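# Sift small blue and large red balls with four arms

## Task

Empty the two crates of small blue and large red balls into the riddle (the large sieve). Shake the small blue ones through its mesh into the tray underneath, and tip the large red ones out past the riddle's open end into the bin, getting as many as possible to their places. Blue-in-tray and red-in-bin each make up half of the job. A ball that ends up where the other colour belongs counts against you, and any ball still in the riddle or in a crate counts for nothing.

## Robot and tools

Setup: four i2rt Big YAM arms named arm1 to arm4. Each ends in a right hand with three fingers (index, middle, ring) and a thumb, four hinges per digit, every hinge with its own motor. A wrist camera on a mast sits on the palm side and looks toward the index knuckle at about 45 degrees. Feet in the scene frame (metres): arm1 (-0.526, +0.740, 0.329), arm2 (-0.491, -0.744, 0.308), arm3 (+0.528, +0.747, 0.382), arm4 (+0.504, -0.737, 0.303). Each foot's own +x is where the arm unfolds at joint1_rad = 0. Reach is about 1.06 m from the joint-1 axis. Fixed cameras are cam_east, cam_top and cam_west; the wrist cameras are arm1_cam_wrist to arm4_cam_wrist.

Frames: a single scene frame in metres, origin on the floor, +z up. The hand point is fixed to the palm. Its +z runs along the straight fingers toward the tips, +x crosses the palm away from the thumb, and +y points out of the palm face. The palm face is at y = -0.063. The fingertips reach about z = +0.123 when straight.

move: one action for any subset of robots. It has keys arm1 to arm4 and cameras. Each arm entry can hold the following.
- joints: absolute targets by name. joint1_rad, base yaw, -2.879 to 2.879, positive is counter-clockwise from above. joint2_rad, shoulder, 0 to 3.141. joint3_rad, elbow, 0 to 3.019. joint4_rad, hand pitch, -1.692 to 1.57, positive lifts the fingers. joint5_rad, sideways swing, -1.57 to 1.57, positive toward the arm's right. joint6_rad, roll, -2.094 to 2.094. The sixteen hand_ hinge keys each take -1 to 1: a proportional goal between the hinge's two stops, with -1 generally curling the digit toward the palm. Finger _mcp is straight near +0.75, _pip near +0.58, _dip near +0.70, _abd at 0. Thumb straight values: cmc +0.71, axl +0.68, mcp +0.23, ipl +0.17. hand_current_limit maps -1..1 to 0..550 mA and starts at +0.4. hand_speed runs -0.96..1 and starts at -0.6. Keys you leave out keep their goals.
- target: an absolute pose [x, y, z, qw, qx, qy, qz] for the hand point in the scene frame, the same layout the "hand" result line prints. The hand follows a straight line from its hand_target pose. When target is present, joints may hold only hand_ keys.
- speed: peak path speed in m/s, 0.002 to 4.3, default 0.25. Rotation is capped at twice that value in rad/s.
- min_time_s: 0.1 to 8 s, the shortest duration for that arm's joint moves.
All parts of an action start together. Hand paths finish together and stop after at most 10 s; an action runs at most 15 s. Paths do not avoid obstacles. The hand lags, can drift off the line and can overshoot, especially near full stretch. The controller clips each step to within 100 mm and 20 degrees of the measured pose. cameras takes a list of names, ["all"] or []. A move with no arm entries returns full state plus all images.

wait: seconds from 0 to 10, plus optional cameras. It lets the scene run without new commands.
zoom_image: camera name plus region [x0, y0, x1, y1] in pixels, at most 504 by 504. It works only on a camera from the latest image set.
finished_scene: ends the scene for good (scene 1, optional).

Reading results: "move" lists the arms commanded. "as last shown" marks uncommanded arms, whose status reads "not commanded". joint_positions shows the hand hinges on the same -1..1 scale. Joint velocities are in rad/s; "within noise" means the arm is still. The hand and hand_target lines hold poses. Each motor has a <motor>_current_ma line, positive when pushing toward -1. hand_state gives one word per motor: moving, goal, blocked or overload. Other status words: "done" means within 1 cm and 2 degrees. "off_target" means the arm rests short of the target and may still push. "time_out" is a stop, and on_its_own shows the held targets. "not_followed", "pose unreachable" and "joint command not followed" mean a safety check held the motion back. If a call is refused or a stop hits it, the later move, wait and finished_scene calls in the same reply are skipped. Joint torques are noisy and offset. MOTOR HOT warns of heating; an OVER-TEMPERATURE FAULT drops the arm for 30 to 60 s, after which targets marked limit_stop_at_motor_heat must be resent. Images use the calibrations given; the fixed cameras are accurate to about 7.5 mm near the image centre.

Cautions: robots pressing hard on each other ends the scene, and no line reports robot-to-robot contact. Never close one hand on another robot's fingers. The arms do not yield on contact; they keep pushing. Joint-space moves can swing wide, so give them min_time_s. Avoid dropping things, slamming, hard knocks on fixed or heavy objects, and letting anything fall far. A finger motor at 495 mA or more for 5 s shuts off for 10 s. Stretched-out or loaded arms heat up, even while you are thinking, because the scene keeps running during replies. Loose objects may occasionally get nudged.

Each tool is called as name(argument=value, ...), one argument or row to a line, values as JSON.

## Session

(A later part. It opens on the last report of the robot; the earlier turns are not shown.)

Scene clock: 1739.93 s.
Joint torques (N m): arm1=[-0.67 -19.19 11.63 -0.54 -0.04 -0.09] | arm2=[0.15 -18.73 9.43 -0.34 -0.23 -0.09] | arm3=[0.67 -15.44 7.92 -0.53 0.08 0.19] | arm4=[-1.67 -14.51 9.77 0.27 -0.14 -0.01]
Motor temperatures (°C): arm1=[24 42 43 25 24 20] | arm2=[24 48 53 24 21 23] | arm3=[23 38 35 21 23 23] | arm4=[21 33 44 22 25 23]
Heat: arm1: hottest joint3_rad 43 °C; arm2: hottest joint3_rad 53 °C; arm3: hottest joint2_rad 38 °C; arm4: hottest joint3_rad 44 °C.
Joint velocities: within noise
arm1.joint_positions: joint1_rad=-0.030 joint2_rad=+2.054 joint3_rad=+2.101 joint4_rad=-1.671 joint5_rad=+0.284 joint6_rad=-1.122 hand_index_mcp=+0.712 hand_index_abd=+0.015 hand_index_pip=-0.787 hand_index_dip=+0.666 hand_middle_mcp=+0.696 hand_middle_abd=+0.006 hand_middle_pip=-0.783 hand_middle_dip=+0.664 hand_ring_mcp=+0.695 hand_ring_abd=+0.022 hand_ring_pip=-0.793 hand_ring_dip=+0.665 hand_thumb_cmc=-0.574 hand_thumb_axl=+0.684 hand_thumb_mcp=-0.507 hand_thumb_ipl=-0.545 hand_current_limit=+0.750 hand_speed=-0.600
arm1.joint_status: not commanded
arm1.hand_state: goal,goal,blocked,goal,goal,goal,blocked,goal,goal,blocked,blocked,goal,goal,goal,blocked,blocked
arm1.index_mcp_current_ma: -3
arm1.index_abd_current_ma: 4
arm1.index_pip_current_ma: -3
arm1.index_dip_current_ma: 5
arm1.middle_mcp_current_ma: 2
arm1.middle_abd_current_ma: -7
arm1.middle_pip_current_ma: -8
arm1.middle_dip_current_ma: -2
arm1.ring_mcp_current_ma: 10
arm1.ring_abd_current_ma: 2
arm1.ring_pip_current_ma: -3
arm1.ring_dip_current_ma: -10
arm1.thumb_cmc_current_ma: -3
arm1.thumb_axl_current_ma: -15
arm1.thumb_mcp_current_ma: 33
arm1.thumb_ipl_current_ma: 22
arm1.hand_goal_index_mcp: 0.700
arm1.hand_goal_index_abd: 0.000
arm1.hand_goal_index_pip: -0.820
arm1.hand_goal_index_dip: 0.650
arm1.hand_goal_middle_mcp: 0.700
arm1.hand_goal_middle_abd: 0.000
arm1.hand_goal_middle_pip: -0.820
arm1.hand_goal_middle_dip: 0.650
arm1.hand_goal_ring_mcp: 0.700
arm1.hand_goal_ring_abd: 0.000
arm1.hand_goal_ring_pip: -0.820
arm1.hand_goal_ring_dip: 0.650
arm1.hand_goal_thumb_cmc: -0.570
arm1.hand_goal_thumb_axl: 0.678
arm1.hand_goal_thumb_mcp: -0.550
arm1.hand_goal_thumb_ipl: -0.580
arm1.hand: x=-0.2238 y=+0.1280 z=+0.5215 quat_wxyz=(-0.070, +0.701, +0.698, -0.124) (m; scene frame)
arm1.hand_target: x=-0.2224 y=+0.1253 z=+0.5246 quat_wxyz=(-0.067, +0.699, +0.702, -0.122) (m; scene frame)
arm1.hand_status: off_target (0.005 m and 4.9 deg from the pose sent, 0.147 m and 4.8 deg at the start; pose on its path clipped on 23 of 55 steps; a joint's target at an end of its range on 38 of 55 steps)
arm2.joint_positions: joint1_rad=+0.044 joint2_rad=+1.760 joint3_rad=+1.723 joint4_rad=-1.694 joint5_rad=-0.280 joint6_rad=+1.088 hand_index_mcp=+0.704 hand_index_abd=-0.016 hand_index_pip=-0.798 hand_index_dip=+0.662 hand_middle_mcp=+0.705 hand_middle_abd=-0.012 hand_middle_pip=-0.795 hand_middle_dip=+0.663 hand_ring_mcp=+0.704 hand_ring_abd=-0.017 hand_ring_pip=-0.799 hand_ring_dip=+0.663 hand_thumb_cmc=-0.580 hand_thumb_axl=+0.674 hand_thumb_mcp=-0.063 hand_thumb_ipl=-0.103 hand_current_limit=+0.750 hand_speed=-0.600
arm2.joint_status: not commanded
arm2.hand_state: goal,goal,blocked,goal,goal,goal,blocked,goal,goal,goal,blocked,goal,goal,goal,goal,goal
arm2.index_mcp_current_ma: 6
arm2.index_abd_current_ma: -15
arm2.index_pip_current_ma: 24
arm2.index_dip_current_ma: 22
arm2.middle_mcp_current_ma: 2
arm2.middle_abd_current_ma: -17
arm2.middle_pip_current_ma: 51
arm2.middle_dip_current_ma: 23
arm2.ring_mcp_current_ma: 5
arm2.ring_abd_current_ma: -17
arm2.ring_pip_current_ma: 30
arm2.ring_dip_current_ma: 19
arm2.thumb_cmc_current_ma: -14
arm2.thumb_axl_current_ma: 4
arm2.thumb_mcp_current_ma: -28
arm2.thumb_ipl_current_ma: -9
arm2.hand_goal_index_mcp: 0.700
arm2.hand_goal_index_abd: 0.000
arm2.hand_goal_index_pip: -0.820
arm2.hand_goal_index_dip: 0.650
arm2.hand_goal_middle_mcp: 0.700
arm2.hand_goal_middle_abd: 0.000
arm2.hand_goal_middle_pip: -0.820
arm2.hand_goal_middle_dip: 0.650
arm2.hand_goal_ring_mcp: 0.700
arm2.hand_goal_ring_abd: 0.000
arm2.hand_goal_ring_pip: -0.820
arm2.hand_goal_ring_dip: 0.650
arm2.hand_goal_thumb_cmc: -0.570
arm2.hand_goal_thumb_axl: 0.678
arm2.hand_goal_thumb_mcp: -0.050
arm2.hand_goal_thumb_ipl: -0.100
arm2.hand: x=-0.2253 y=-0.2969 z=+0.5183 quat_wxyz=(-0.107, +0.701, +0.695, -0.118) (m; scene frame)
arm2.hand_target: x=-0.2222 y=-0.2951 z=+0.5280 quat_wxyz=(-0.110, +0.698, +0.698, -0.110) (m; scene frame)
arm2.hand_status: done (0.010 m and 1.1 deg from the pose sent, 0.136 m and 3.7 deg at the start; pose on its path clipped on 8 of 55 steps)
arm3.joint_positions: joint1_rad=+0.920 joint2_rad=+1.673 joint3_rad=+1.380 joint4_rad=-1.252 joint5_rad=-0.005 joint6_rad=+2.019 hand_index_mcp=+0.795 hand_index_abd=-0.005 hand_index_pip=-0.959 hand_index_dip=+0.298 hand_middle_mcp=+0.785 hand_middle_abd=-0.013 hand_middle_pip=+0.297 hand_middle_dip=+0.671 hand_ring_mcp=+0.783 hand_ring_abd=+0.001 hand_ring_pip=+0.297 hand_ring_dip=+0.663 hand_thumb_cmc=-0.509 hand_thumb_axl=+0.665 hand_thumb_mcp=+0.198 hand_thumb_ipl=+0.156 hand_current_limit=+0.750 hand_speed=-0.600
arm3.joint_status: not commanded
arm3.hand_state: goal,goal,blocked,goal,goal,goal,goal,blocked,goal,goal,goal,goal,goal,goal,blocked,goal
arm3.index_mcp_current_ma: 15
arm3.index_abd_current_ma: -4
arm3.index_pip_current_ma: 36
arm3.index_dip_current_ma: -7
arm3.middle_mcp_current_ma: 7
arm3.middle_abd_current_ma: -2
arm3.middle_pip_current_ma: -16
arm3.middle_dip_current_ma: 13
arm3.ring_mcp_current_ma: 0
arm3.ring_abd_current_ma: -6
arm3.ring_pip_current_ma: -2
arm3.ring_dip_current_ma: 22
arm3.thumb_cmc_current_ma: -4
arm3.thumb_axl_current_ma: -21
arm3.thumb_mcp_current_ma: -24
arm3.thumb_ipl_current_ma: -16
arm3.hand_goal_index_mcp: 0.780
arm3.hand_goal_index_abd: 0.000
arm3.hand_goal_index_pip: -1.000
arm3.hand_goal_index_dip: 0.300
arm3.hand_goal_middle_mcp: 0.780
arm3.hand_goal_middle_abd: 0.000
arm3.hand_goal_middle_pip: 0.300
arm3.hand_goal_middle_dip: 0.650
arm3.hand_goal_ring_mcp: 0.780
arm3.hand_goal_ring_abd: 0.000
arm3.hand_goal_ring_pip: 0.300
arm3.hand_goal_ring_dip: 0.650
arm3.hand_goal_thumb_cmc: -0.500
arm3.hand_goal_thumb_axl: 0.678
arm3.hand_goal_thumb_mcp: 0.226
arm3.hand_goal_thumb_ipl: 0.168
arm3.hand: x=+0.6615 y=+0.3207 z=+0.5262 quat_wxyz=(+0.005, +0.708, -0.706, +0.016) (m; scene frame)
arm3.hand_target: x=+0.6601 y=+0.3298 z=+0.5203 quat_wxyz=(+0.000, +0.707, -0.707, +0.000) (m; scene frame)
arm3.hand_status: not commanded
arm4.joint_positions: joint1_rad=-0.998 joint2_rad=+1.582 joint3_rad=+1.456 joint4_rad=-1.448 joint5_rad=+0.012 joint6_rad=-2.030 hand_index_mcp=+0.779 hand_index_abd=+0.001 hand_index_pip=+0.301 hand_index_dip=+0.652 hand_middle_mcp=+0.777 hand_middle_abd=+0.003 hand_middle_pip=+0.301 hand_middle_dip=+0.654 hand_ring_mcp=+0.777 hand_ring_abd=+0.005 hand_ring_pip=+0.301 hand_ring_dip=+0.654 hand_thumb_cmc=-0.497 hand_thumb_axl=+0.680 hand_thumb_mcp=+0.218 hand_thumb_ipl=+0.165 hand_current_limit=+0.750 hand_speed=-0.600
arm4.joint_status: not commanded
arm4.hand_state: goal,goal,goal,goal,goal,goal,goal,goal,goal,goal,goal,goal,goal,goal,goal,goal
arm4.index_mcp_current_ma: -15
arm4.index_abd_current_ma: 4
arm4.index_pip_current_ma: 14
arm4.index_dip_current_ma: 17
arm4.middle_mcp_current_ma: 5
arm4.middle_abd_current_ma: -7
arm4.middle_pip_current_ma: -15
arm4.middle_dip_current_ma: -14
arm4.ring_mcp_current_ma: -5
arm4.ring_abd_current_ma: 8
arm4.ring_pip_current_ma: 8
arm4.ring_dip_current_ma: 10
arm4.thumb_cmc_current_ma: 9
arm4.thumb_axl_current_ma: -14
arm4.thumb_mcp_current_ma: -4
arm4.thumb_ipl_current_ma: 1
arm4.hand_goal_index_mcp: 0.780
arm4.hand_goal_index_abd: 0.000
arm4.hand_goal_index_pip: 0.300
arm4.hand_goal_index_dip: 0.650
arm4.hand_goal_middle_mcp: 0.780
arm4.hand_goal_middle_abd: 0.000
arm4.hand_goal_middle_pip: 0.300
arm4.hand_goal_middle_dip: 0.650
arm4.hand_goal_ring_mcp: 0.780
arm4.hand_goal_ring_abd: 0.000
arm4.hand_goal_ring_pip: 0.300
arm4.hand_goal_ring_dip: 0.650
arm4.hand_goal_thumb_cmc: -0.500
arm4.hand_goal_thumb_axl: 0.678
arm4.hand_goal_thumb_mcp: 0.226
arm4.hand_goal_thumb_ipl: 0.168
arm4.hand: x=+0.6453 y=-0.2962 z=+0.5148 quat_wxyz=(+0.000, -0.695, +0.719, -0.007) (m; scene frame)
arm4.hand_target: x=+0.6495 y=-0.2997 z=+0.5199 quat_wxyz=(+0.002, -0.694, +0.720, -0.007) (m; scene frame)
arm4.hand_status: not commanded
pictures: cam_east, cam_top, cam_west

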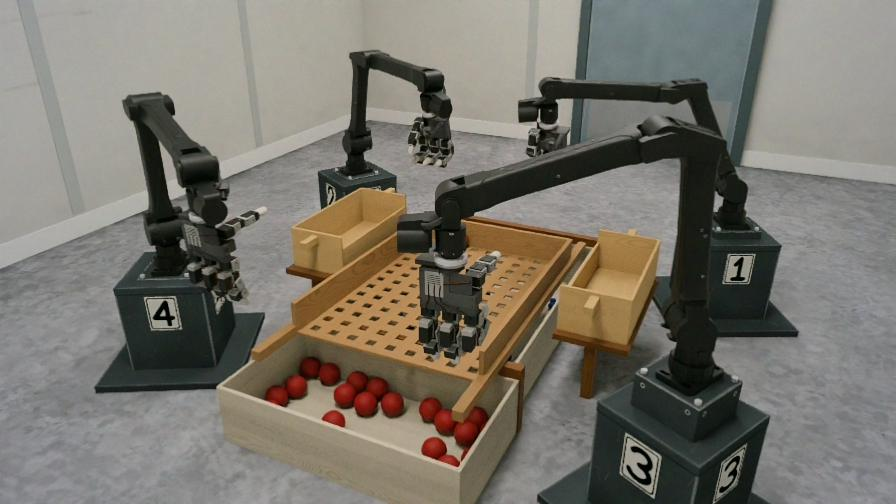

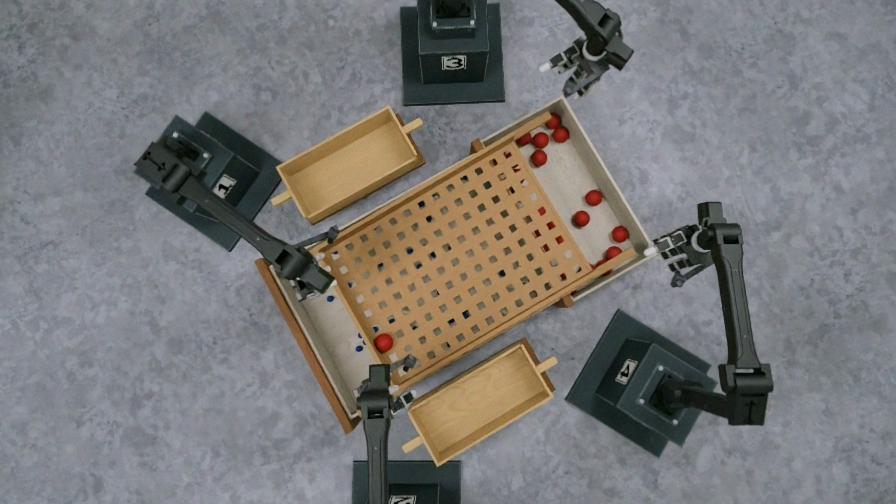

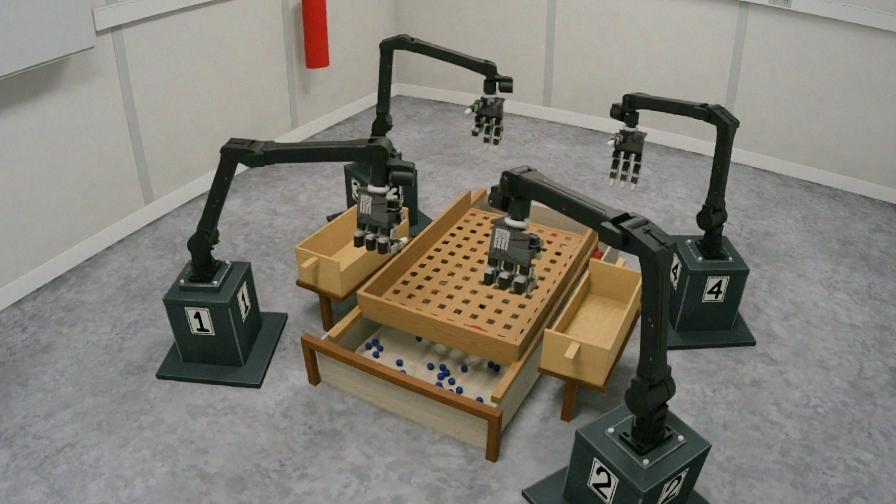

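move(
  arm1={"target":[-0.36,0.30,0.56,0,0.7071,0.7071,0],"speed":0.25,"joints":{"hand_thumb_mcp":0.2,"hand_thumb_ipl":0.1}},
  arm2={"target":[-0.180,-0.155,0.47,0,0.7071,0.7071,0],"speed":0.2,"joints":{"hand_index_mcp":0.75,"hand_middle_mcp":0.75,"hand_ring_mcp":0.75,"hand_index_pip":0.58,"hand_middle_pip":0.58,"hand_ring_pip":0.58,"hand_index_dip":0.70,"hand_middle_dip":0.70,"hand_ring_dip":0.70,"hand_thumb_mcp":0.226,"hand_thumb_ipl":0.168,"hand_thumb_cmc":0.6}},
  cameras=["arm2_cam_wrist","cam_top"],
)

Scene clock: 1791.77 s.
Joint torques (N m): arm1=[-0.85 -12.22 10.06 0.06 -0.44 -0.11] | arm2=[1.67 -24.18 12.21 0.23 0.09 0.12] | arm3=[0.67 -15.56 7.94 -0.54 0.09 0.19] | arm4=[-1.26 -15.15 9.59 0.32 -0.12 0.02]
Motor temperatures (°C): arm1=[24 39 42 25 24 20] | arm2=[24 42 47 23 21 23] | arm3=[23 38 35 21 23 23] | arm4=[21 33 44 22 25 23]
Heat: arm1: hottest joint3_rad 42 °C; arm2: hottest joint3_rad 47 °C; arm3: hottest joint2_rad 38 °C; arm4: hottest joint3_rad 44 °C.
move: arm1 off_target; arm2 off_target
Joint velocities: within noise
arm1.joint_positions: joint1_rad=-0.269 joint2_rad=+1.463 joint3_rad=+1.356 joint4_rad=-1.486 joint5_rad=+0.009 joint6_rad=-1.363 hand_index_mcp=+0.711 hand_index_abd=+0.015 hand_index_pip=-0.787 hand_index_dip=+0.666 hand_middle_mcp=+0.701 hand_middle_abd=+0.006 hand_middle_pip=-0.783 hand_middle_dip=+0.664 hand_ring_mcp=+0.701 hand_ring_abd=+0.020 hand_ring_pip=-0.793 hand_ring_dip=+0.665 hand_thumb_cmc=-0.569 hand_thumb_axl=+0.682 hand_thumb_mcp=+0.167 hand_thumb_ipl=+0.090 hand_current_limit=+0.750 hand_speed=-0.600
arm1.joint_status: hand_thumb_mcp off_target (ended at +0.167, target +0.200); the others done
arm1.hand_state: goal,goal,blocked,goal,goal,goal,blocked,goal,goal,blocked,blocked,goal,goal,goal,blocked,goal
arm1.index_mcp_current_ma: -11
arm1.index_abd_current_ma: -1
arm1.index_pip_current_ma: 1
arm1.index_dip_current_ma: 6
arm1.middle_mcp_current_ma: -3
arm1.middle_abd_current_ma: -3
arm1.middle_pip_current_ma: -5
arm1.middle_dip_current_ma: -4
arm1.ring_mcp_current_ma: -10
arm1.ring_abd_current_ma: -11
arm1.ring_pip_current_ma: 9
arm1.ring_dip_current_ma: 1
arm1.thumb_cmc_current_ma: 19
arm1.thumb_axl_current_ma: -18
arm1.thumb_mcp_current_ma: -7
arm1.thumb_ipl_current_ma: -3
arm1.hand_goal_index_mcp: 0.700
arm1.hand_goal_index_abd: 0.000
arm1.hand_goal_index_pip: -0.820
arm1.hand_goal_index_dip: 0.650
arm1.hand_goal_middle_mcp: 0.700
arm1.hand_goal_middle_abd: 0.000
arm1.hand_goal_middle_pip: -0.820
arm1.hand_goal_middle_dip: 0.650
arm1.hand_goal_ring_mcp: 0.700
arm1.hand_goal_ring_abd: 0.000
arm1.hand_goal_ring_pip: -0.820
arm1.hand_goal_ring_dip: 0.650
arm1.hand_goal_thumb_cmc: -0.570
arm1.hand_goal_thumb_axl: 0.678
arm1.hand_goal_thumb_mcp: 0.200
arm1.hand_goal_thumb_ipl: 0.100
arm1.hand: x=-0.3606 y=+0.3020 z=+0.5543 quat_wxyz=(-0.010, +0.710, +0.704, +0.004)
arm1.hand_target: x=-0.3600 y=+0.3000 z=+0.5601 quat_wxyz=(+0.000, +0.707, +0.707, +0.000)
arm1.hand_status: done (0.006 m and 1.3 deg from the pose sent, 0.223 m and 16.3 deg at the start)
arm2.joint_positions: joint1_rad=+0.148 joint2_rad=+2.094 joint3_rad=+1.997 joint4_rad=-1.532 joint5_rad=-0.004 joint6_rad=+1.205 hand_index_mcp=+0.737 hand_index_abd=-0.015 hand_index_pip=+0.577 hand_index_dip=+0.696 hand_middle_mcp=+0.736 hand_middle_abd=-0.008 hand_middle_pip=+0.576 hand_middle_dip=+0.694 hand_ring_mcp=+0.738 hand_ring_abd=-0.013 hand_ring_pip=+0.577 hand_ring_dip=+0.694 hand_thumb_cmc=+0.595 hand_thumb_axl=+0.674 hand_thumb_mcp=+0.198 hand_thumb_ipl=+0.160 hand_current_limit=+0.750 hand_speed=-0.600
arm2.joint_status: hand_thumb_mcp off_target (ended at +0.198, target +0.226); the others done
arm2.hand_state: goal,goal,goal,goal,goal,goal,goal,goal,goal,goal,goal,goal,goal,goal,blocked,goal
arm2.index_mcp_current_ma: -23
arm2.index_abd_current_ma: -10
arm2.index_pip_current_ma: -4
arm2.index_dip_current_ma: 6
arm2.middle_mcp_current_ma: -17
arm2.middle_abd_current_ma: -13
arm2.middle_pip_current_ma: 7
arm2.middle_dip_current_ma: 9
arm2.ring_mcp_current_ma: -19
arm2.ring_abd_current_ma: -14
arm2.ring_pip_current_ma: -4
arm2.ring_dip_current_ma: -1
arm2.thumb_cmc_current_ma: -4
arm2.thumb_axl_current_ma: 6
arm2.thumb_mcp_current_ma: -58
arm2.thumb_ipl_current_ma: -18
arm2.hand_goal_index_mcp: 0.750
arm2.hand_goal_index_abd: 0.000
arm2.hand_goal_index_pip: 0.580
arm2.hand_goal_index_dip: 0.700
arm2.hand_goal_middle_mcp: 0.750
arm2.hand_goal_middle_abd: 0.000
arm2.hand_goal_middle_pip: 0.580
arm2.hand_goal_middle_dip: 0.700
arm2.hand_goal_ring_mcp: 0.750
arm2.hand_goal_ring_abd: 0.000
arm2.hand_goal_ring_pip: 0.580
arm2.hand_goal_ring_dip: 0.700
arm2.hand_goal_thumb_cmc: 0.600
arm2.hand_goal_thumb_axl: 0.678
arm2.hand_goal_thumb_mcp: 0.226
arm2.hand_goal_thumb_ipl: 0.168
arm2.hand: x=-0.1789 y=-0.1727 z=+0.4462 quat_wxyz=(+0.011, +0.707, +0.707, -0.028)
arm2.hand_target: x=-0.1807 y=-0.1562 z=+0.4700 quat_wxyz=(+0.000, +0.707, +0.707, +0.000)
arm2.hand_status: off_target (0.030 m and 3.4 deg from the pose sent, 0.157 m and 18.4 deg at the start)
arm3, arm4: as last shown
arm3.index_mcp_current_ma: 10
arm3.index_abd_current_ma: -3
arm3.index_pip_current_ma: 39
arm3.middle_mcp_current_ma: 17
arm3.middle_abd_current_ma: 1
arm3.middle_pip_current_ma: -14
arm3.middle_dip_current_ma: 7
arm3.ring_mcp_current_ma: 3
arm3.ring_abd_current_ma: -5
arm3.ring_pip_current_ma: -8
arm3.ring_dip_current_ma: 23
arm3.thumb_cmc_current_ma: -3
arm3.thumb_axl_current_ma: -22
arm3.thumb_mcp_current_ma: -23
arm3.thumb_ipl_current_ma: -12
arm4.index_mcp_current_ma: -3
arm4.index_abd_current_ma: -11
arm4.index_pip_current_ma: -5
arm4.index_dip_current_ma: -8
arm4.middle_mcp_current_ma: 15
arm4.middle_abd_current_ma: -19
arm4.middle_pip_current_ma: 11
arm4.middle_dip_current_ma: 8
arm4.ring_mcp_current_ma: -4
arm4.ring_abd_current_ma: -8
arm4.ring_pip_current_ma: 17
arm4.ring_dip_current_ma: 12
arm4.thumb_cmc_current_ma: -8
arm4.thumb_axl_current_ma: -17
arm4.thumb_mcp_current_ma: 8
arm4.thumb_ipl_current_ma: 4
arm2_cam_wrist: T_world_to_cam=[[0.60147, -0.79869, 0.01822, -0.0027], [-0.51635, -0.37124, 0.77173, -0.54803], [-0.60961, -0.47357, -0.63569, 0.2168]] pos_world=[-0.14919, -0.10294, 0.5608]

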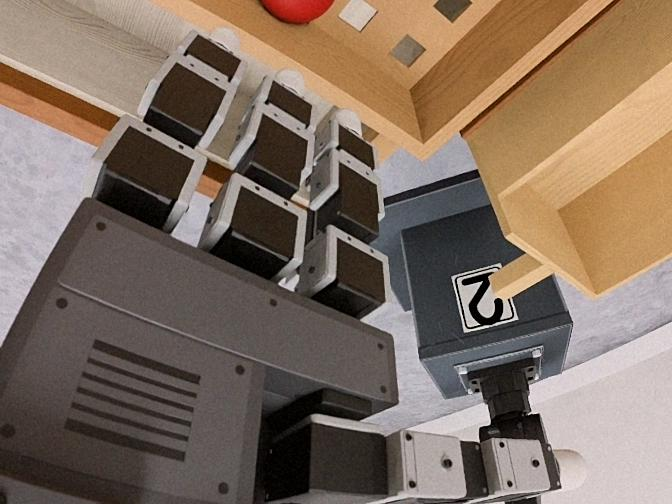

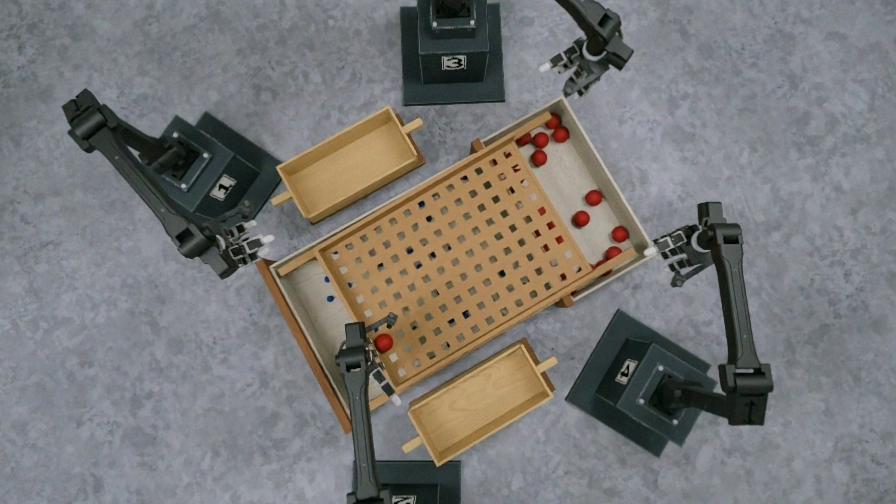

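move(
  arm2={"target": [-0.185, -0.138, 0.44, 0, 0.7071, 0.7071, 0], "speed": 0.15},
  cameras=["cam_top", "arm2_cam_wrist", "cam_west"],
)

Scene clock: 1802.97 s.
Joint torques (N m): arm1=[-0.79 -12.16 10.06 0.06 -0.44 -0.12] | arm2=[1.73 -24.82 12.22 0.61 0.08 0.13] | arm3=[0.73 -15.5 7.94 -0.53 0.09 0.18] | arm4=[-1.26 -14.8 9.61 0.46 -0.11 -0.03]
Motor temperatures (°C): arm1=[24 38 40 25 24 20] | arm2=[24 42 47 23 21 23] | arm3=[23 38 34 21 23 23] | arm4=[21 32 44 22 25 23]
Heat: arm1: hottest joint3_rad 40 °C; arm2: hottest joint3_rad 47 °C; arm3: hottest joint2_rad 38 °C; arm4: hottest joint3_rad 44 °C.
move: arm2 off_target
Joint velocities: within noise
arm1, arm3, arm4: as last shown
arm1.joint_positions: joint1_rad=-0.269 joint2_rad=+1.463 joint3_rad=+1.356 joint4_rad=-1.486 joint5_rad=+0.009 joint6_rad=-1.364 hand_index_mcp=+0.711 hand_index_abd=+0.015 hand_index_pip=-0.787 hand_index_dip=+0.666 hand_middle_mcp=+0.701 hand_middle_abd=+0.006 hand_middle_pip=-0.783 hand_middle_dip=+0.664 hand_ring_mcp=+0.701 hand_ring_abd=+0.020 hand_ring_pip=-0.793 hand_ring_dip=+0.665 hand_thumb_cmc=-0.569 hand_thumb_axl=+0.682 hand_thumb_mcp=+0.167 hand_thumb_ipl=+0.090 hand_current_limit=+0.750 hand_speed=-0.600
arm1.index_mcp_current_ma: -5
arm1.index_abd_current_ma: 4
arm1.index_pip_current_ma: -15
arm1.index_dip_current_ma: 8
arm1.middle_mcp_current_ma: -1
arm1.middle_abd_current_ma: -4
arm1.middle_pip_current_ma: 7
arm1.middle_dip_current_ma: 4
arm1.ring_mcp_current_ma: -14
arm1.ring_abd_current_ma: -3
arm1.ring_pip_current_ma: 12
arm1.ring_dip_current_ma: 0
arm1.thumb_cmc_current_ma: 8
arm1.thumb_axl_current_ma: -8
arm1.thumb_mcp_current_ma: -4
arm1.thumb_ipl_current_ma: -13
arm1.hand: x=-0.3606 y=+0.3021 z=+0.5543 quat_wxyz=(-0.010, +0.710, +0.704, +0.004)
arm2.joint_positions: joint1_rad=+0.161 joint2_rad=+2.148 joint3_rad=+2.008 joint4_rad=-1.498 joint5_rad=-0.004 joint6_rad=+1.221 hand_index_mcp=+0.737 hand_index_abd=-0.015 hand_index_pip=+0.577 hand_index_dip=+0.696 hand_middle_mcp=+0.736 hand_middle_abd=-0.012 hand_middle_pip=+0.576 hand_middle_dip=+0.694 hand_ring_mcp=+0.738 hand_ring_abd=-0.017 hand_ring_pip=+0.577 hand_ring_dip=+0.694 hand_thumb_cmc=+0.595 hand_thumb_axl=+0.674 hand_thumb_mcp=+0.198 hand_thumb_ipl=+0.160 hand_current_limit=+0.750 hand_speed=-0.600
arm2.joint_status: not commanded
arm2.hand_state: goal,goal,goal,goal,goal,goal,goal,goal,goal,goal,goal,goal,goal,goal,blocked,goal
arm2.index_mcp_current_ma: -20
arm2.index_abd_current_ma: -14
arm2.index_pip_current_ma: -9
arm2.index_dip_current_ma: 6
arm2.middle_mcp_current_ma: -24
arm2.middle_abd_current_ma: -13
arm2.middle_pip_current_ma: 5
arm2.middle_dip_current_ma: 3
arm2.ring_mcp_current_ma: -19
arm2.ring_abd_current_ma: -15
arm2.ring_pip_current_ma: -4
arm2.ring_dip_current_ma: -10
arm2.thumb_cmc_current_ma: -1
arm2.thumb_axl_current_ma: 6
arm2.thumb_mcp_current_ma: -58
arm2.thumb_ipl_current_ma: -11
arm2.hand_goal_index_mcp: 0.750
arm2.hand_goal_index_abd: 0.000
arm2.hand_goal_index_pip: 0.580
arm2.hand_goal_index_dip: 0.700
arm2.hand_goal_middle_mcp: 0.750
arm2.hand_goal_middle_abd: 0.000
arm2.hand_goal_middle_pip: 0.580
arm2.hand_goal_middle_dip: 0.700
arm2.hand_goal_ring_mcp: 0.750
arm2.hand_goal_ring_abd: 0.000
arm2.hand_goal_ring_pip: 0.580
arm2.hand_goal_ring_dip: 0.700
arm2.hand_goal_thumb_cmc: 0.600
arm2.hand_goal_thumb_axl: 0.678
arm2.hand_goal_thumb_mcp: 0.226
arm2.hand_goal_thumb_ipl: 0.168
arm2.hand: x=-0.1832 y=-0.1594 z=+0.4162 quat_wxyz=(+0.013, +0.708, +0.706, -0.032)
arm2.hand_target: x=-0.1858 y=-0.1393 z=+0.4405 quat_wxyz=(-0.001, +0.707, +0.707, +0.000)
arm2.hand_status: off_target (0.032 m and 4.0 deg from the pose sent, 0.036 m and 3.4 deg at the start)
arm3.index_mcp_current_ma: 11
arm3.index_abd_current_ma: -2
arm3.index_pip_current_ma: 38
arm3.middle_abd_current_ma: 3
arm3.middle_pip_current_ma: -3
arm3.middle_dip_current_ma: 15
arm3.ring_mcp_current_ma: 0
arm3.ring_abd_current_ma: -6
arm3.ring_pip_current_ma: -7
arm3.ring_dip_current_ma: 20
arm3.thumb_axl_current_ma: -20
arm3.thumb_mcp_current_ma: -19
arm3.thumb_ipl_current_ma: -9
arm4.index_mcp_current_ma: -11
arm4.index_abd_current_ma: 0
arm4.index_pip_current_ma: 8
arm4.index_dip_current_ma: 3
arm4.middle_mcp_current_ma: 3
arm4.middle_abd_current_ma: -7
arm4.middle_dip_current_ma: 0
arm4.ring_mcp_current_ma: -13
arm4.ring_abd_current_ma: 14
arm4.ring_pip_current_ma: 9
arm4.ring_dip_current_ma: -5
arm4.thumb_cmc_current_ma: -7
arm4.thumb_axl_current_ma: -19
arm4.thumb_mcp_current_ma: -1
arm4.thumb_ipl_current_ma: -3
pictures: arm2_cam_wrist, cam_top, cam_west
arm2_cam_wrist: T_world_to_cam=[[0.59966, -0.7999, 0.02398, 0.00818], [-0.51538, -0.36309, 0.77624, -0.52257], [-0.61221, -0.47784, -0.62998, 0.19787]] pos_world=[-0.15309, -0.08865, 0.53009]

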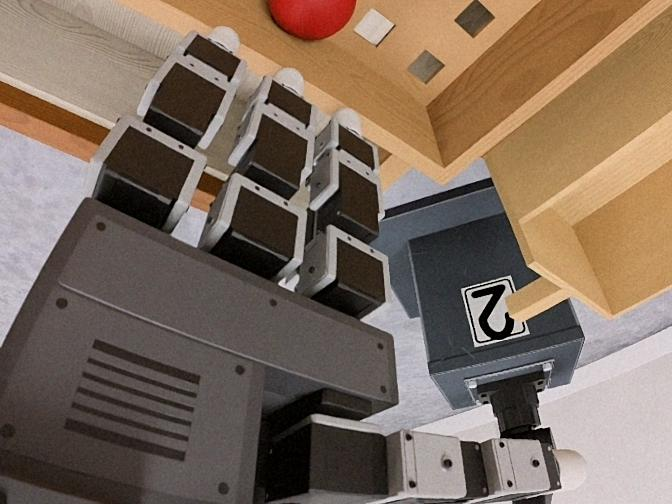

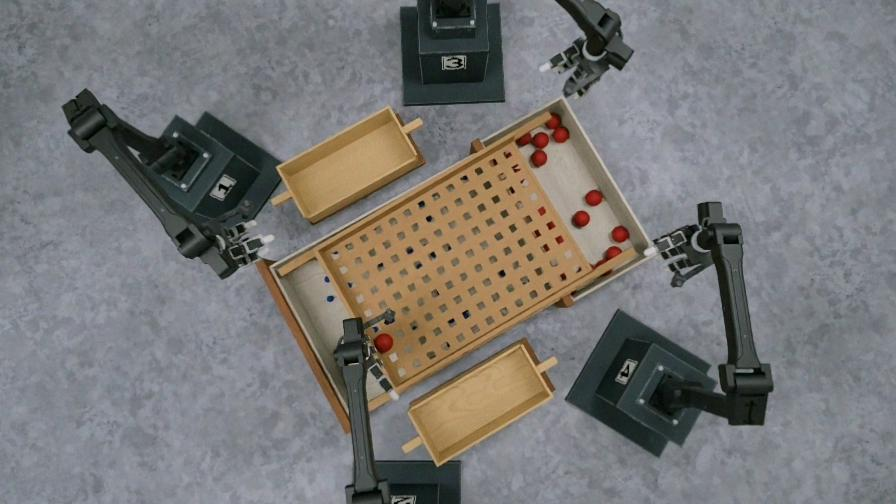

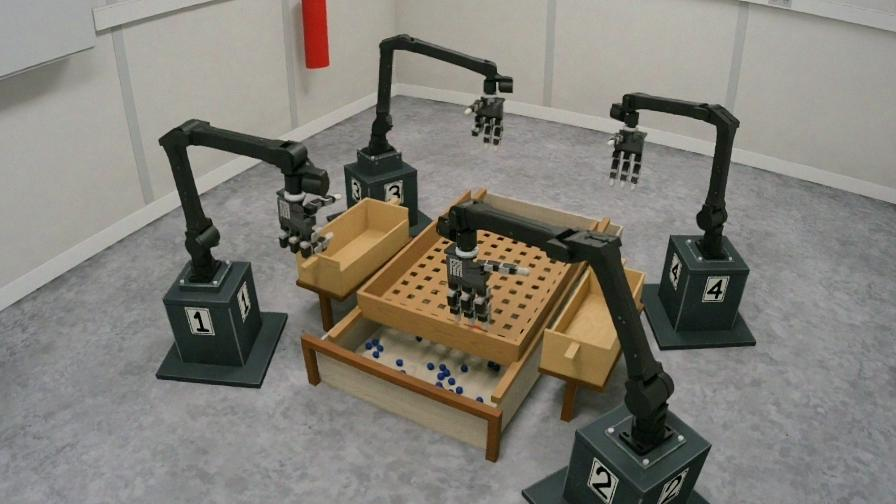

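move(
  arm2={"target": [-0.189, -0.134, 0.425, -0.013, 0.707, 0.7065, 0.032], "speed": 0.15},
  cameras=["cam_top", "arm2_cam_wrist", "cam_west"],
)

zoom_image(
  camera="cam_west",
  region=[340, 180, 592, 400],
)

Scene clock: 1822.07 s.
Joint torques (N m): arm1=[-0.67 -12.4 10.04 0.06 -0.44 -0.12] | arm2=[1.96 -27.16 7.66 0.92 0.06 0.11] | arm3=[0.67 -15.5 7.94 -0.55 0.09 0.18] | arm4=[-0.32 -14.39 9.65 0.13 -0.12 -0.05]
Motor temperatures (°C): arm1=[24 36 39 25 24 20] | arm2=[24 42 50 23 21 22] | arm3=[23 38 34 21 23 23] | arm4=[21 32 44 21 25 23]
Heat: arm1: hottest joint3_rad 39 °C; arm2: hottest joint3_rad 50 °C; arm3: hottest joint2_rad 38 °C; arm4: hottest joint3_rad 44 °C.
move: arm2 off_target
Joint velocities: within noise
arm1, arm3, arm4: as last shown
arm1.index_abd_current_ma: 10
arm1.index_pip_current_ma: -1
arm1.index_dip_current_ma: 14
arm1.middle_mcp_current_ma: 1
arm1.middle_abd_current_ma: -9
arm1.middle_pip_current_ma: -1
arm1.middle_dip_current_ma: -11
arm1.ring_mcp_current_ma: -8
arm1.ring_abd_current_ma: 5
arm1.ring_pip_current_ma: 3
arm1.ring_dip_current_ma: -2
arm1.thumb_cmc_current_ma: 2
arm1.thumb_axl_current_ma: 5
arm1.thumb_mcp_current_ma: 8
arm1.thumb_ipl_current_ma: 0
arm2.joint_positions: joint1_rad=+0.167 joint2_rad=+2.137 joint3_rad=+1.960 joint4_rad=-1.364 joint5_rad=+0.002 joint6_rad=+1.230 hand_index_mcp=+0.736 hand_index_abd=-0.006 hand_index_pip=+0.577 hand_index_dip=+0.691 hand_middle_mcp=+0.736 hand_middle_abd=-0.012 hand_middle_pip=+0.576 hand_middle_dip=+0.694 hand_ring_mcp=+0.738 hand_ring_abd=-0.017 hand_ring_pip=+0.577 hand_ring_dip=+0.694 hand_thumb_cmc=+0.595 hand_thumb_axl=+0.674 hand_thumb_mcp=+0.198 hand_thumb_ipl=+0.160 hand_current_limit=+0.750 hand_speed=-0.600
arm2.joint_status: not commanded
arm2.hand_state: goal,goal,goal,goal,goal,goal,goal,goal,goal,goal,goal,goal,goal,goal,blocked,goal
arm2.index_mcp_current_ma: -22
arm2.index_abd_current_ma: -9
arm2.index_pip_current_ma: -13
arm2.index_dip_current_ma: 3
arm2.middle_mcp_current_ma: -25
arm2.middle_abd_current_ma: -18
arm2.middle_pip_current_ma: 2
arm2.middle_dip_current_ma: -2
arm2.ring_mcp_current_ma: -18
arm2.ring_abd_current_ma: -17
arm2.ring_pip_current_ma: -5
arm2.ring_dip_current_ma: -5
arm2.thumb_cmc_current_ma: 0
arm2.thumb_axl_current_ma: 1
arm2.thumb_mcp_current_ma: -56
arm2.thumb_ipl_current_ma: -13
arm2.hand_goal_index_mcp: 0.750
arm2.hand_goal_index_abd: 0.000
arm2.hand_goal_index_pip: 0.580
arm2.hand_goal_index_dip: 0.700
arm2.hand_goal_middle_mcp: 0.750
arm2.hand_goal_middle_abd: 0.000
arm2.hand_goal_middle_pip: 0.580
arm2.hand_goal_middle_dip: 0.700
arm2.hand_goal_ring_mcp: 0.750
arm2.hand_goal_ring_abd: 0.000
arm2.hand_goal_ring_pip: 0.580
arm2.hand_goal_ring_dip: 0.700
arm2.hand_goal_thumb_cmc: 0.600
arm2.hand_goal_thumb_axl: 0.678
arm2.hand_goal_thumb_mcp: 0.226
arm2.hand_goal_thumb_ipl: 0.168
arm2.hand: x=-0.1793 y=-0.1410 z=+0.4059 quat_wxyz=(-0.005, +0.709, +0.705, +0.013)
arm2.hand_target: x=-0.1890 y=-0.1342 z=+0.4250 quat_wxyz=(-0.013, +0.707, +0.706, +0.032)
arm2.hand_status: off_target (0.022 m and 2.3 deg from the pose sent, 0.028 m and 7.9 deg at the start)
arm3.index_mcp_current_ma: 16
arm3.index_abd_current_ma: -4
arm3.index_pip_current_ma: 33
arm3.middle_mcp_current_ma: 15
arm3.middle_abd_current_ma: 1
arm3.middle_pip_current_ma: -4
arm3.middle_dip_current_ma: 11
arm3.ring_mcp_current_ma: -1
arm3.ring_abd_current_ma: -9
arm3.ring_pip_current_ma: -3
arm3.ring_dip_current_ma: 19
arm3.thumb_cmc_current_ma: -5
arm3.thumb_axl_current_ma: -17
arm3.thumb_mcp_current_ma: -26
arm3.thumb_ipl_current_ma: -11
arm4.index_mcp_current_ma: -8
arm4.index_abd_current_ma: -9
arm4.index_pip_current_ma: 15
arm4.middle_mcp_current_ma: 6
arm4.middle_abd_current_ma: -2
arm4.middle_pip_current_ma: 8
arm4.middle_dip_current_ma: -3
arm4.ring_mcp_current_ma: -9
arm4.ring_abd_current_ma: 16
arm4.ring_pip_current_ma: 11
arm4.ring_dip_current_ma: 12
arm4.thumb_cmc_current_ma: -1
arm4.thumb_axl_current_ma: -4
arm4.thumb_mcp_current_ma: 7
arm4.thumb_ipl_current_ma: -13
pictures: arm2_cam_wrist, cam_top, cam_west
arm2_cam_wrist: T_world_to_cam=[[0.59684, -0.802, -0.02405, 0.03945], [-0.54612, -0.42802, 0.72011, -0.49785], [-0.58782, -0.41665, -0.69345, 0.24135]] pos_world=[-0.15356, -0.08089, 0.52681]

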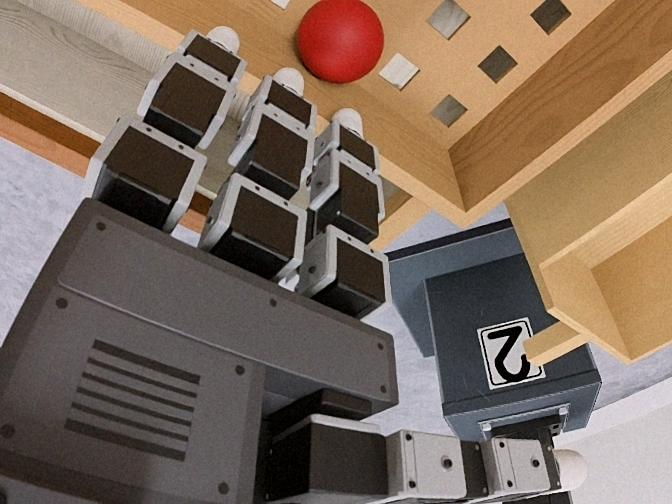

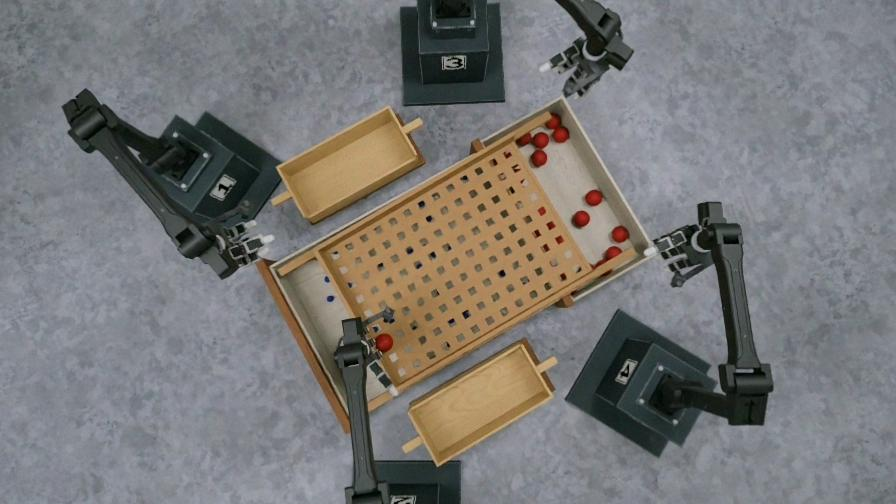

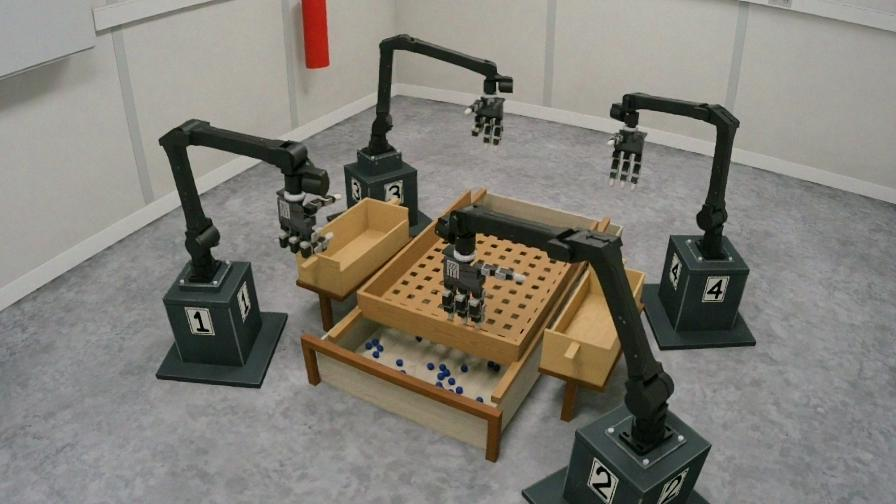

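Scaled by 2.000.

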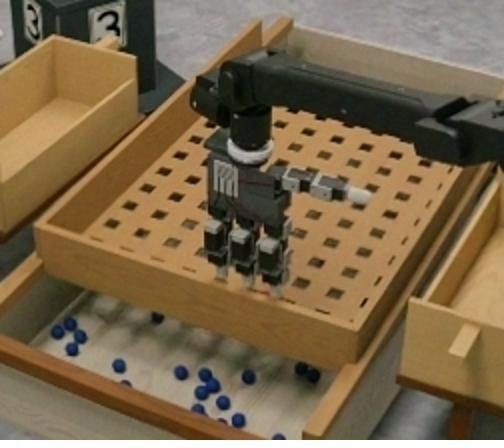

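zoom_image(
  camera="arm2_cam_wrist",
  region=[100, 0, 500, 260],
)

zoom_image(
  camera="cam_top",
  region=[300, 300, 450, 420],
)

Scaled by 1.260 from the camera's image (finer frame: 960x720).

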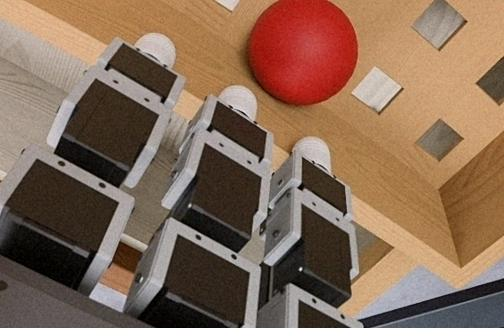

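Scaled by 3.360.

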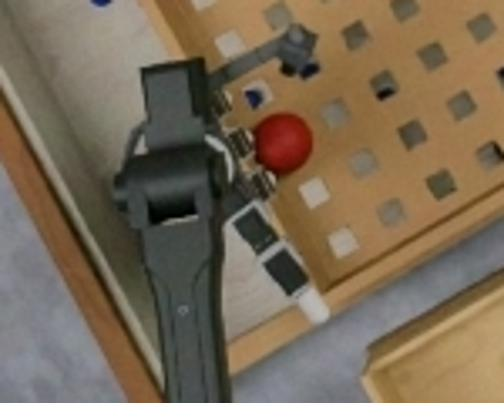

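zoom_image(
  camera="arm2_cam_wrist",
  region=[130, 0, 330, 130],
)

zoom_image(
  camera="arm2_cam_wrist",
  region=[300, 60, 500, 260],
)

Scaled by 2.520 from the camera's image (finer frame: 960x720).

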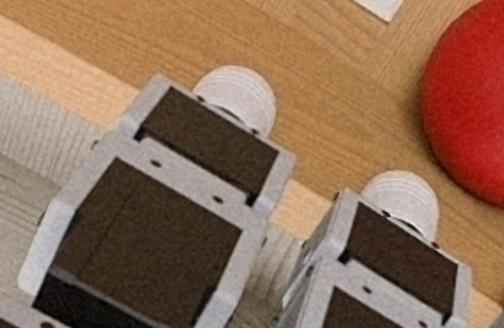

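Scaled by 2.520 from the camera's image (finer frame: 960x720).

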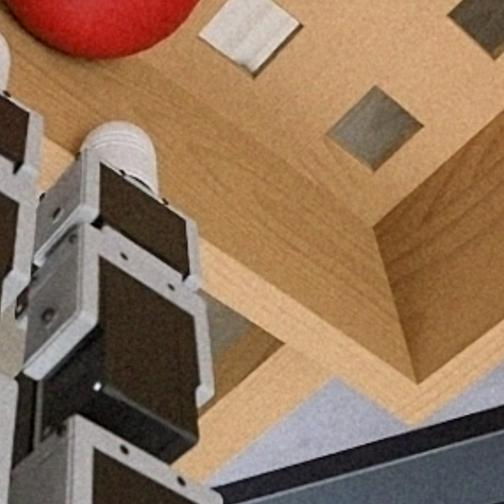

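zoom_image(
  camera="cam_top",
  region=[260, 90, 660, 440],
)

Scaled by 1.260.

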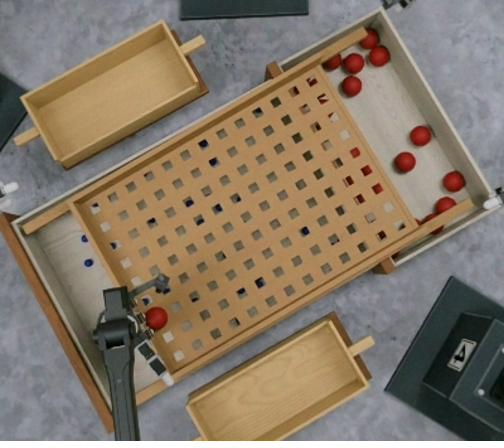

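move(
  arm2={"target": [-0.162, -0.150, 0.425, -0.008, 0.707, 0.7068, 0.02], "speed": 0.15, "joints": {"hand_middle_pip": -0.9, "hand_middle_dip": -0.3, "hand_index_abd": 0.11, "hand_ring_abd": -0.08}},
  cameras=["cam_top", "arm2_cam_wrist"],
)

zoom_image(
  camera="arm2_cam_wrist",
  region=[130, 0, 430, 225],
)

Scene clock: 1918.10 s.
Joint torques (N m): arm1=[-0.79 -12.22 10.04 0.05 -0.45 -0.12] | arm2=[-1.03 -26.87 8.03 -0.06 -0.04 -0.09] | arm3=[0.67 -15.5 7.91 -0.51 0.09 0.18] | arm4=[-1.55 -14.86 9.63 0.39 -0.14 -0.05]
Motor temperatures (°C): arm1=[24 33 37 24 24 20] | arm2=[24 41 44 22 21 22] | arm3=[23 38 34 21 23 23] | arm4=[21 32 44 21 25 23]
Heat: arm1: hottest joint3_rad 37 °C; arm2: hottest joint3_rad 44 °C; arm3: hottest joint2_rad 38 °C; arm4: hottest joint3_rad 44 °C.
move: arm2 off_target
Joint velocities: within noise
arm1, arm3, arm4: as last shown
arm1.index_mcp_current_ma: -4
arm1.index_abd_current_ma: 18
arm1.index_pip_current_ma: -7
arm1.index_dip_current_ma: 9
arm1.middle_mcp_current_ma: 2
arm1.middle_abd_current_ma: -20
arm1.middle_pip_current_ma: 11
arm1.middle_dip_current_ma: 6
arm1.ring_mcp_current_ma: -1
arm1.ring_abd_current_ma: 3
arm1.ring_pip_current_ma: 1
arm1.ring_dip_current_ma: -1
arm1.thumb_cmc_current_ma: 14
arm1.thumb_axl_current_ma: -14
arm1.thumb_mcp_current_ma: -16
arm1.thumb_ipl_current_ma: -6
arm2.joint_positions: joint1_rad=+0.152 joint2_rad=+2.137 joint3_rad=+1.960 joint4_rad=-1.368 joint5_rad=+0.002 joint6_rad=+1.207 hand_index_mcp=+0.736 hand_index_abd=+0.100 hand_index_pip=+0.577 hand_index_dip=+0.691 hand_middle_mcp=+0.747 hand_middle_abd=-0.012 hand_middle_pip=-0.881 hand_middle_dip=-0.295 hand_ring_mcp=+0.738 hand_ring_abd=-0.064 hand_ring_pip=+0.577 hand_ring_dip=+0.694 hand_thumb_cmc=+0.596 hand_thumb_axl=+0.674 hand_thumb_mcp=+0.198 hand_thumb_ipl=+0.160 hand_current_limit=+0.750 hand_speed=-0.600
arm2.joint_status: all done
arm2.hand_state: goal,goal,goal,goal,goal,goal,goal,goal,goal,goal,goal,goal,goal,goal,blocked,goal
arm2.index_mcp_current_ma: -21
arm2.index_abd_current_ma: -8
arm2.index_pip_current_ma: -6
arm2.index_dip_current_ma: -5
arm2.middle_mcp_current_ma: -5
arm2.middle_abd_current_ma: -16
arm2.middle_pip_current_ma: 34
arm2.middle_dip_current_ma: 4
arm2.ring_mcp_current_ma: -25
arm2.ring_abd_current_ma: 7
arm2.ring_pip_current_ma: -3
arm2.ring_dip_current_ma: -4
arm2.thumb_cmc_current_ma: -4
arm2.thumb_axl_current_ma: 5
arm2.thumb_mcp_current_ma: -61
arm2.thumb_ipl_current_ma: -12
arm2.hand_goal_index_mcp: 0.750
arm2.hand_goal_index_abd: 0.110
arm2.hand_goal_index_pip: 0.580
arm2.hand_goal_index_dip: 0.700
arm2.hand_goal_middle_mcp: 0.750
arm2.hand_goal_middle_abd: 0.000
arm2.hand_goal_middle_pip: -0.900
arm2.hand_goal_middle_dip: -0.300
arm2.hand_goal_ring_mcp: 0.750
arm2.hand_goal_ring_abd: -0.080
arm2.hand_goal_ring_pip: 0.580
arm2.hand_goal_ring_dip: 0.700
arm2.hand_goal_thumb_cmc: 0.600
arm2.hand_goal_thumb_axl: 0.678
arm2.hand_goal_thumb_mcp: 0.226
arm2.hand_goal_thumb_ipl: 0.168
arm2.hand: x=-0.1700 y=-0.1448 z=+0.4060 quat_wxyz=(-0.004, +0.706, +0.708, +0.012)
arm2.hand_target: x=-0.1622 y=-0.1500 z=+0.4249 quat_wxyz=(-0.008, +0.707, +0.707, +0.020)
arm2.hand_status: off_target (0.021 m and 1.1 deg from the pose sent, 0.027 m and 0.9 deg at the start)
arm3.index_mcp_current_ma: 9
arm3.index_abd_current_ma: -6
arm3.index_pip_current_ma: 40
arm3.index_dip_current_ma: -11
arm3.middle_abd_current_ma: -8
arm3.middle_pip_current_ma: -7
arm3.middle_dip_current_ma: 10
arm3.ring_mcp_current_ma: 0
arm3.ring_abd_current_ma: -7
arm3.ring_pip_current_ma: -5
arm3.ring_dip_current_ma: 16
arm3.thumb_cmc_current_ma: -3
arm3.thumb_axl_current_ma: -18
arm3.thumb_mcp_current_ma: -21
arm4.index_mcp_current_ma: -7
arm4.index_abd_current_ma: 5
arm4.index_pip_current_ma: 8
arm4.index_dip_current_ma: 1
arm4.middle_mcp_current_ma: 5
arm4.middle_abd_current_ma: -15
arm4.middle_pip_current_ma: 5
arm4.middle_dip_current_ma: 8
arm4.ring_mcp_current_ma: 2
arm4.ring_abd_current_ma: 6
arm4.ring_pip_current_ma: -9
arm4.ring_dip_current_ma: 8
arm4.thumb_cmc_current_ma: 13
arm4.thumb_axl_current_ma: -3
arm4.thumb_mcp_current_ma: -8
arm4.thumb_ipl_current_ma: -4
pictures: arm2_cam_wrist, cam_top
arm2_cam_wrist: T_world_to_cam=[[0.60317, -0.79732, -0.02143, 0.03151], [-0.54217, -0.42956, 0.72217, -0.49469], [-0.585, -0.42397, -0.69139, 0.24384]] pos_world=[-0.14456, -0.08399, 0.52651]

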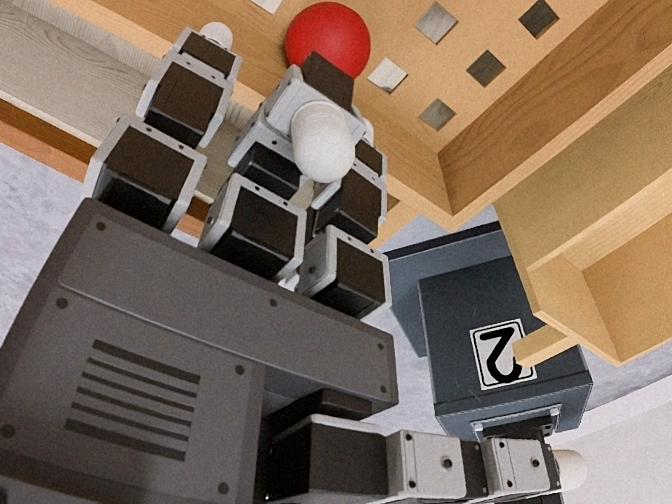

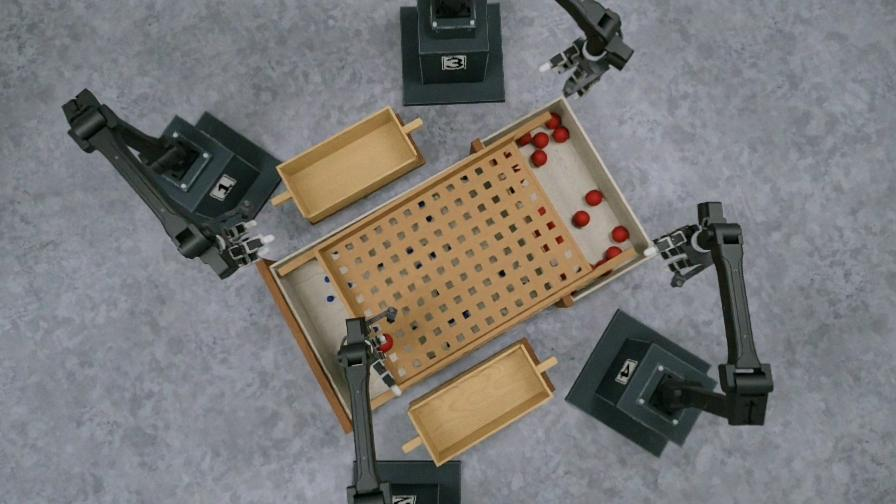

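Scaled by 1.680 from the camera's image (finer frame: 960x720).

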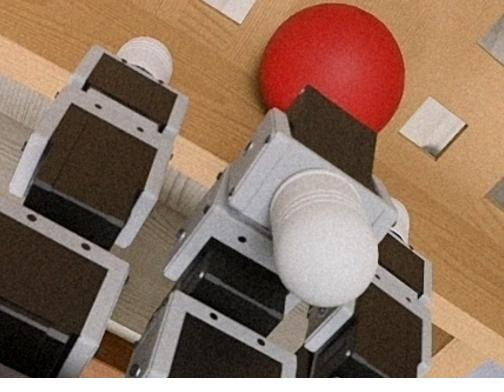

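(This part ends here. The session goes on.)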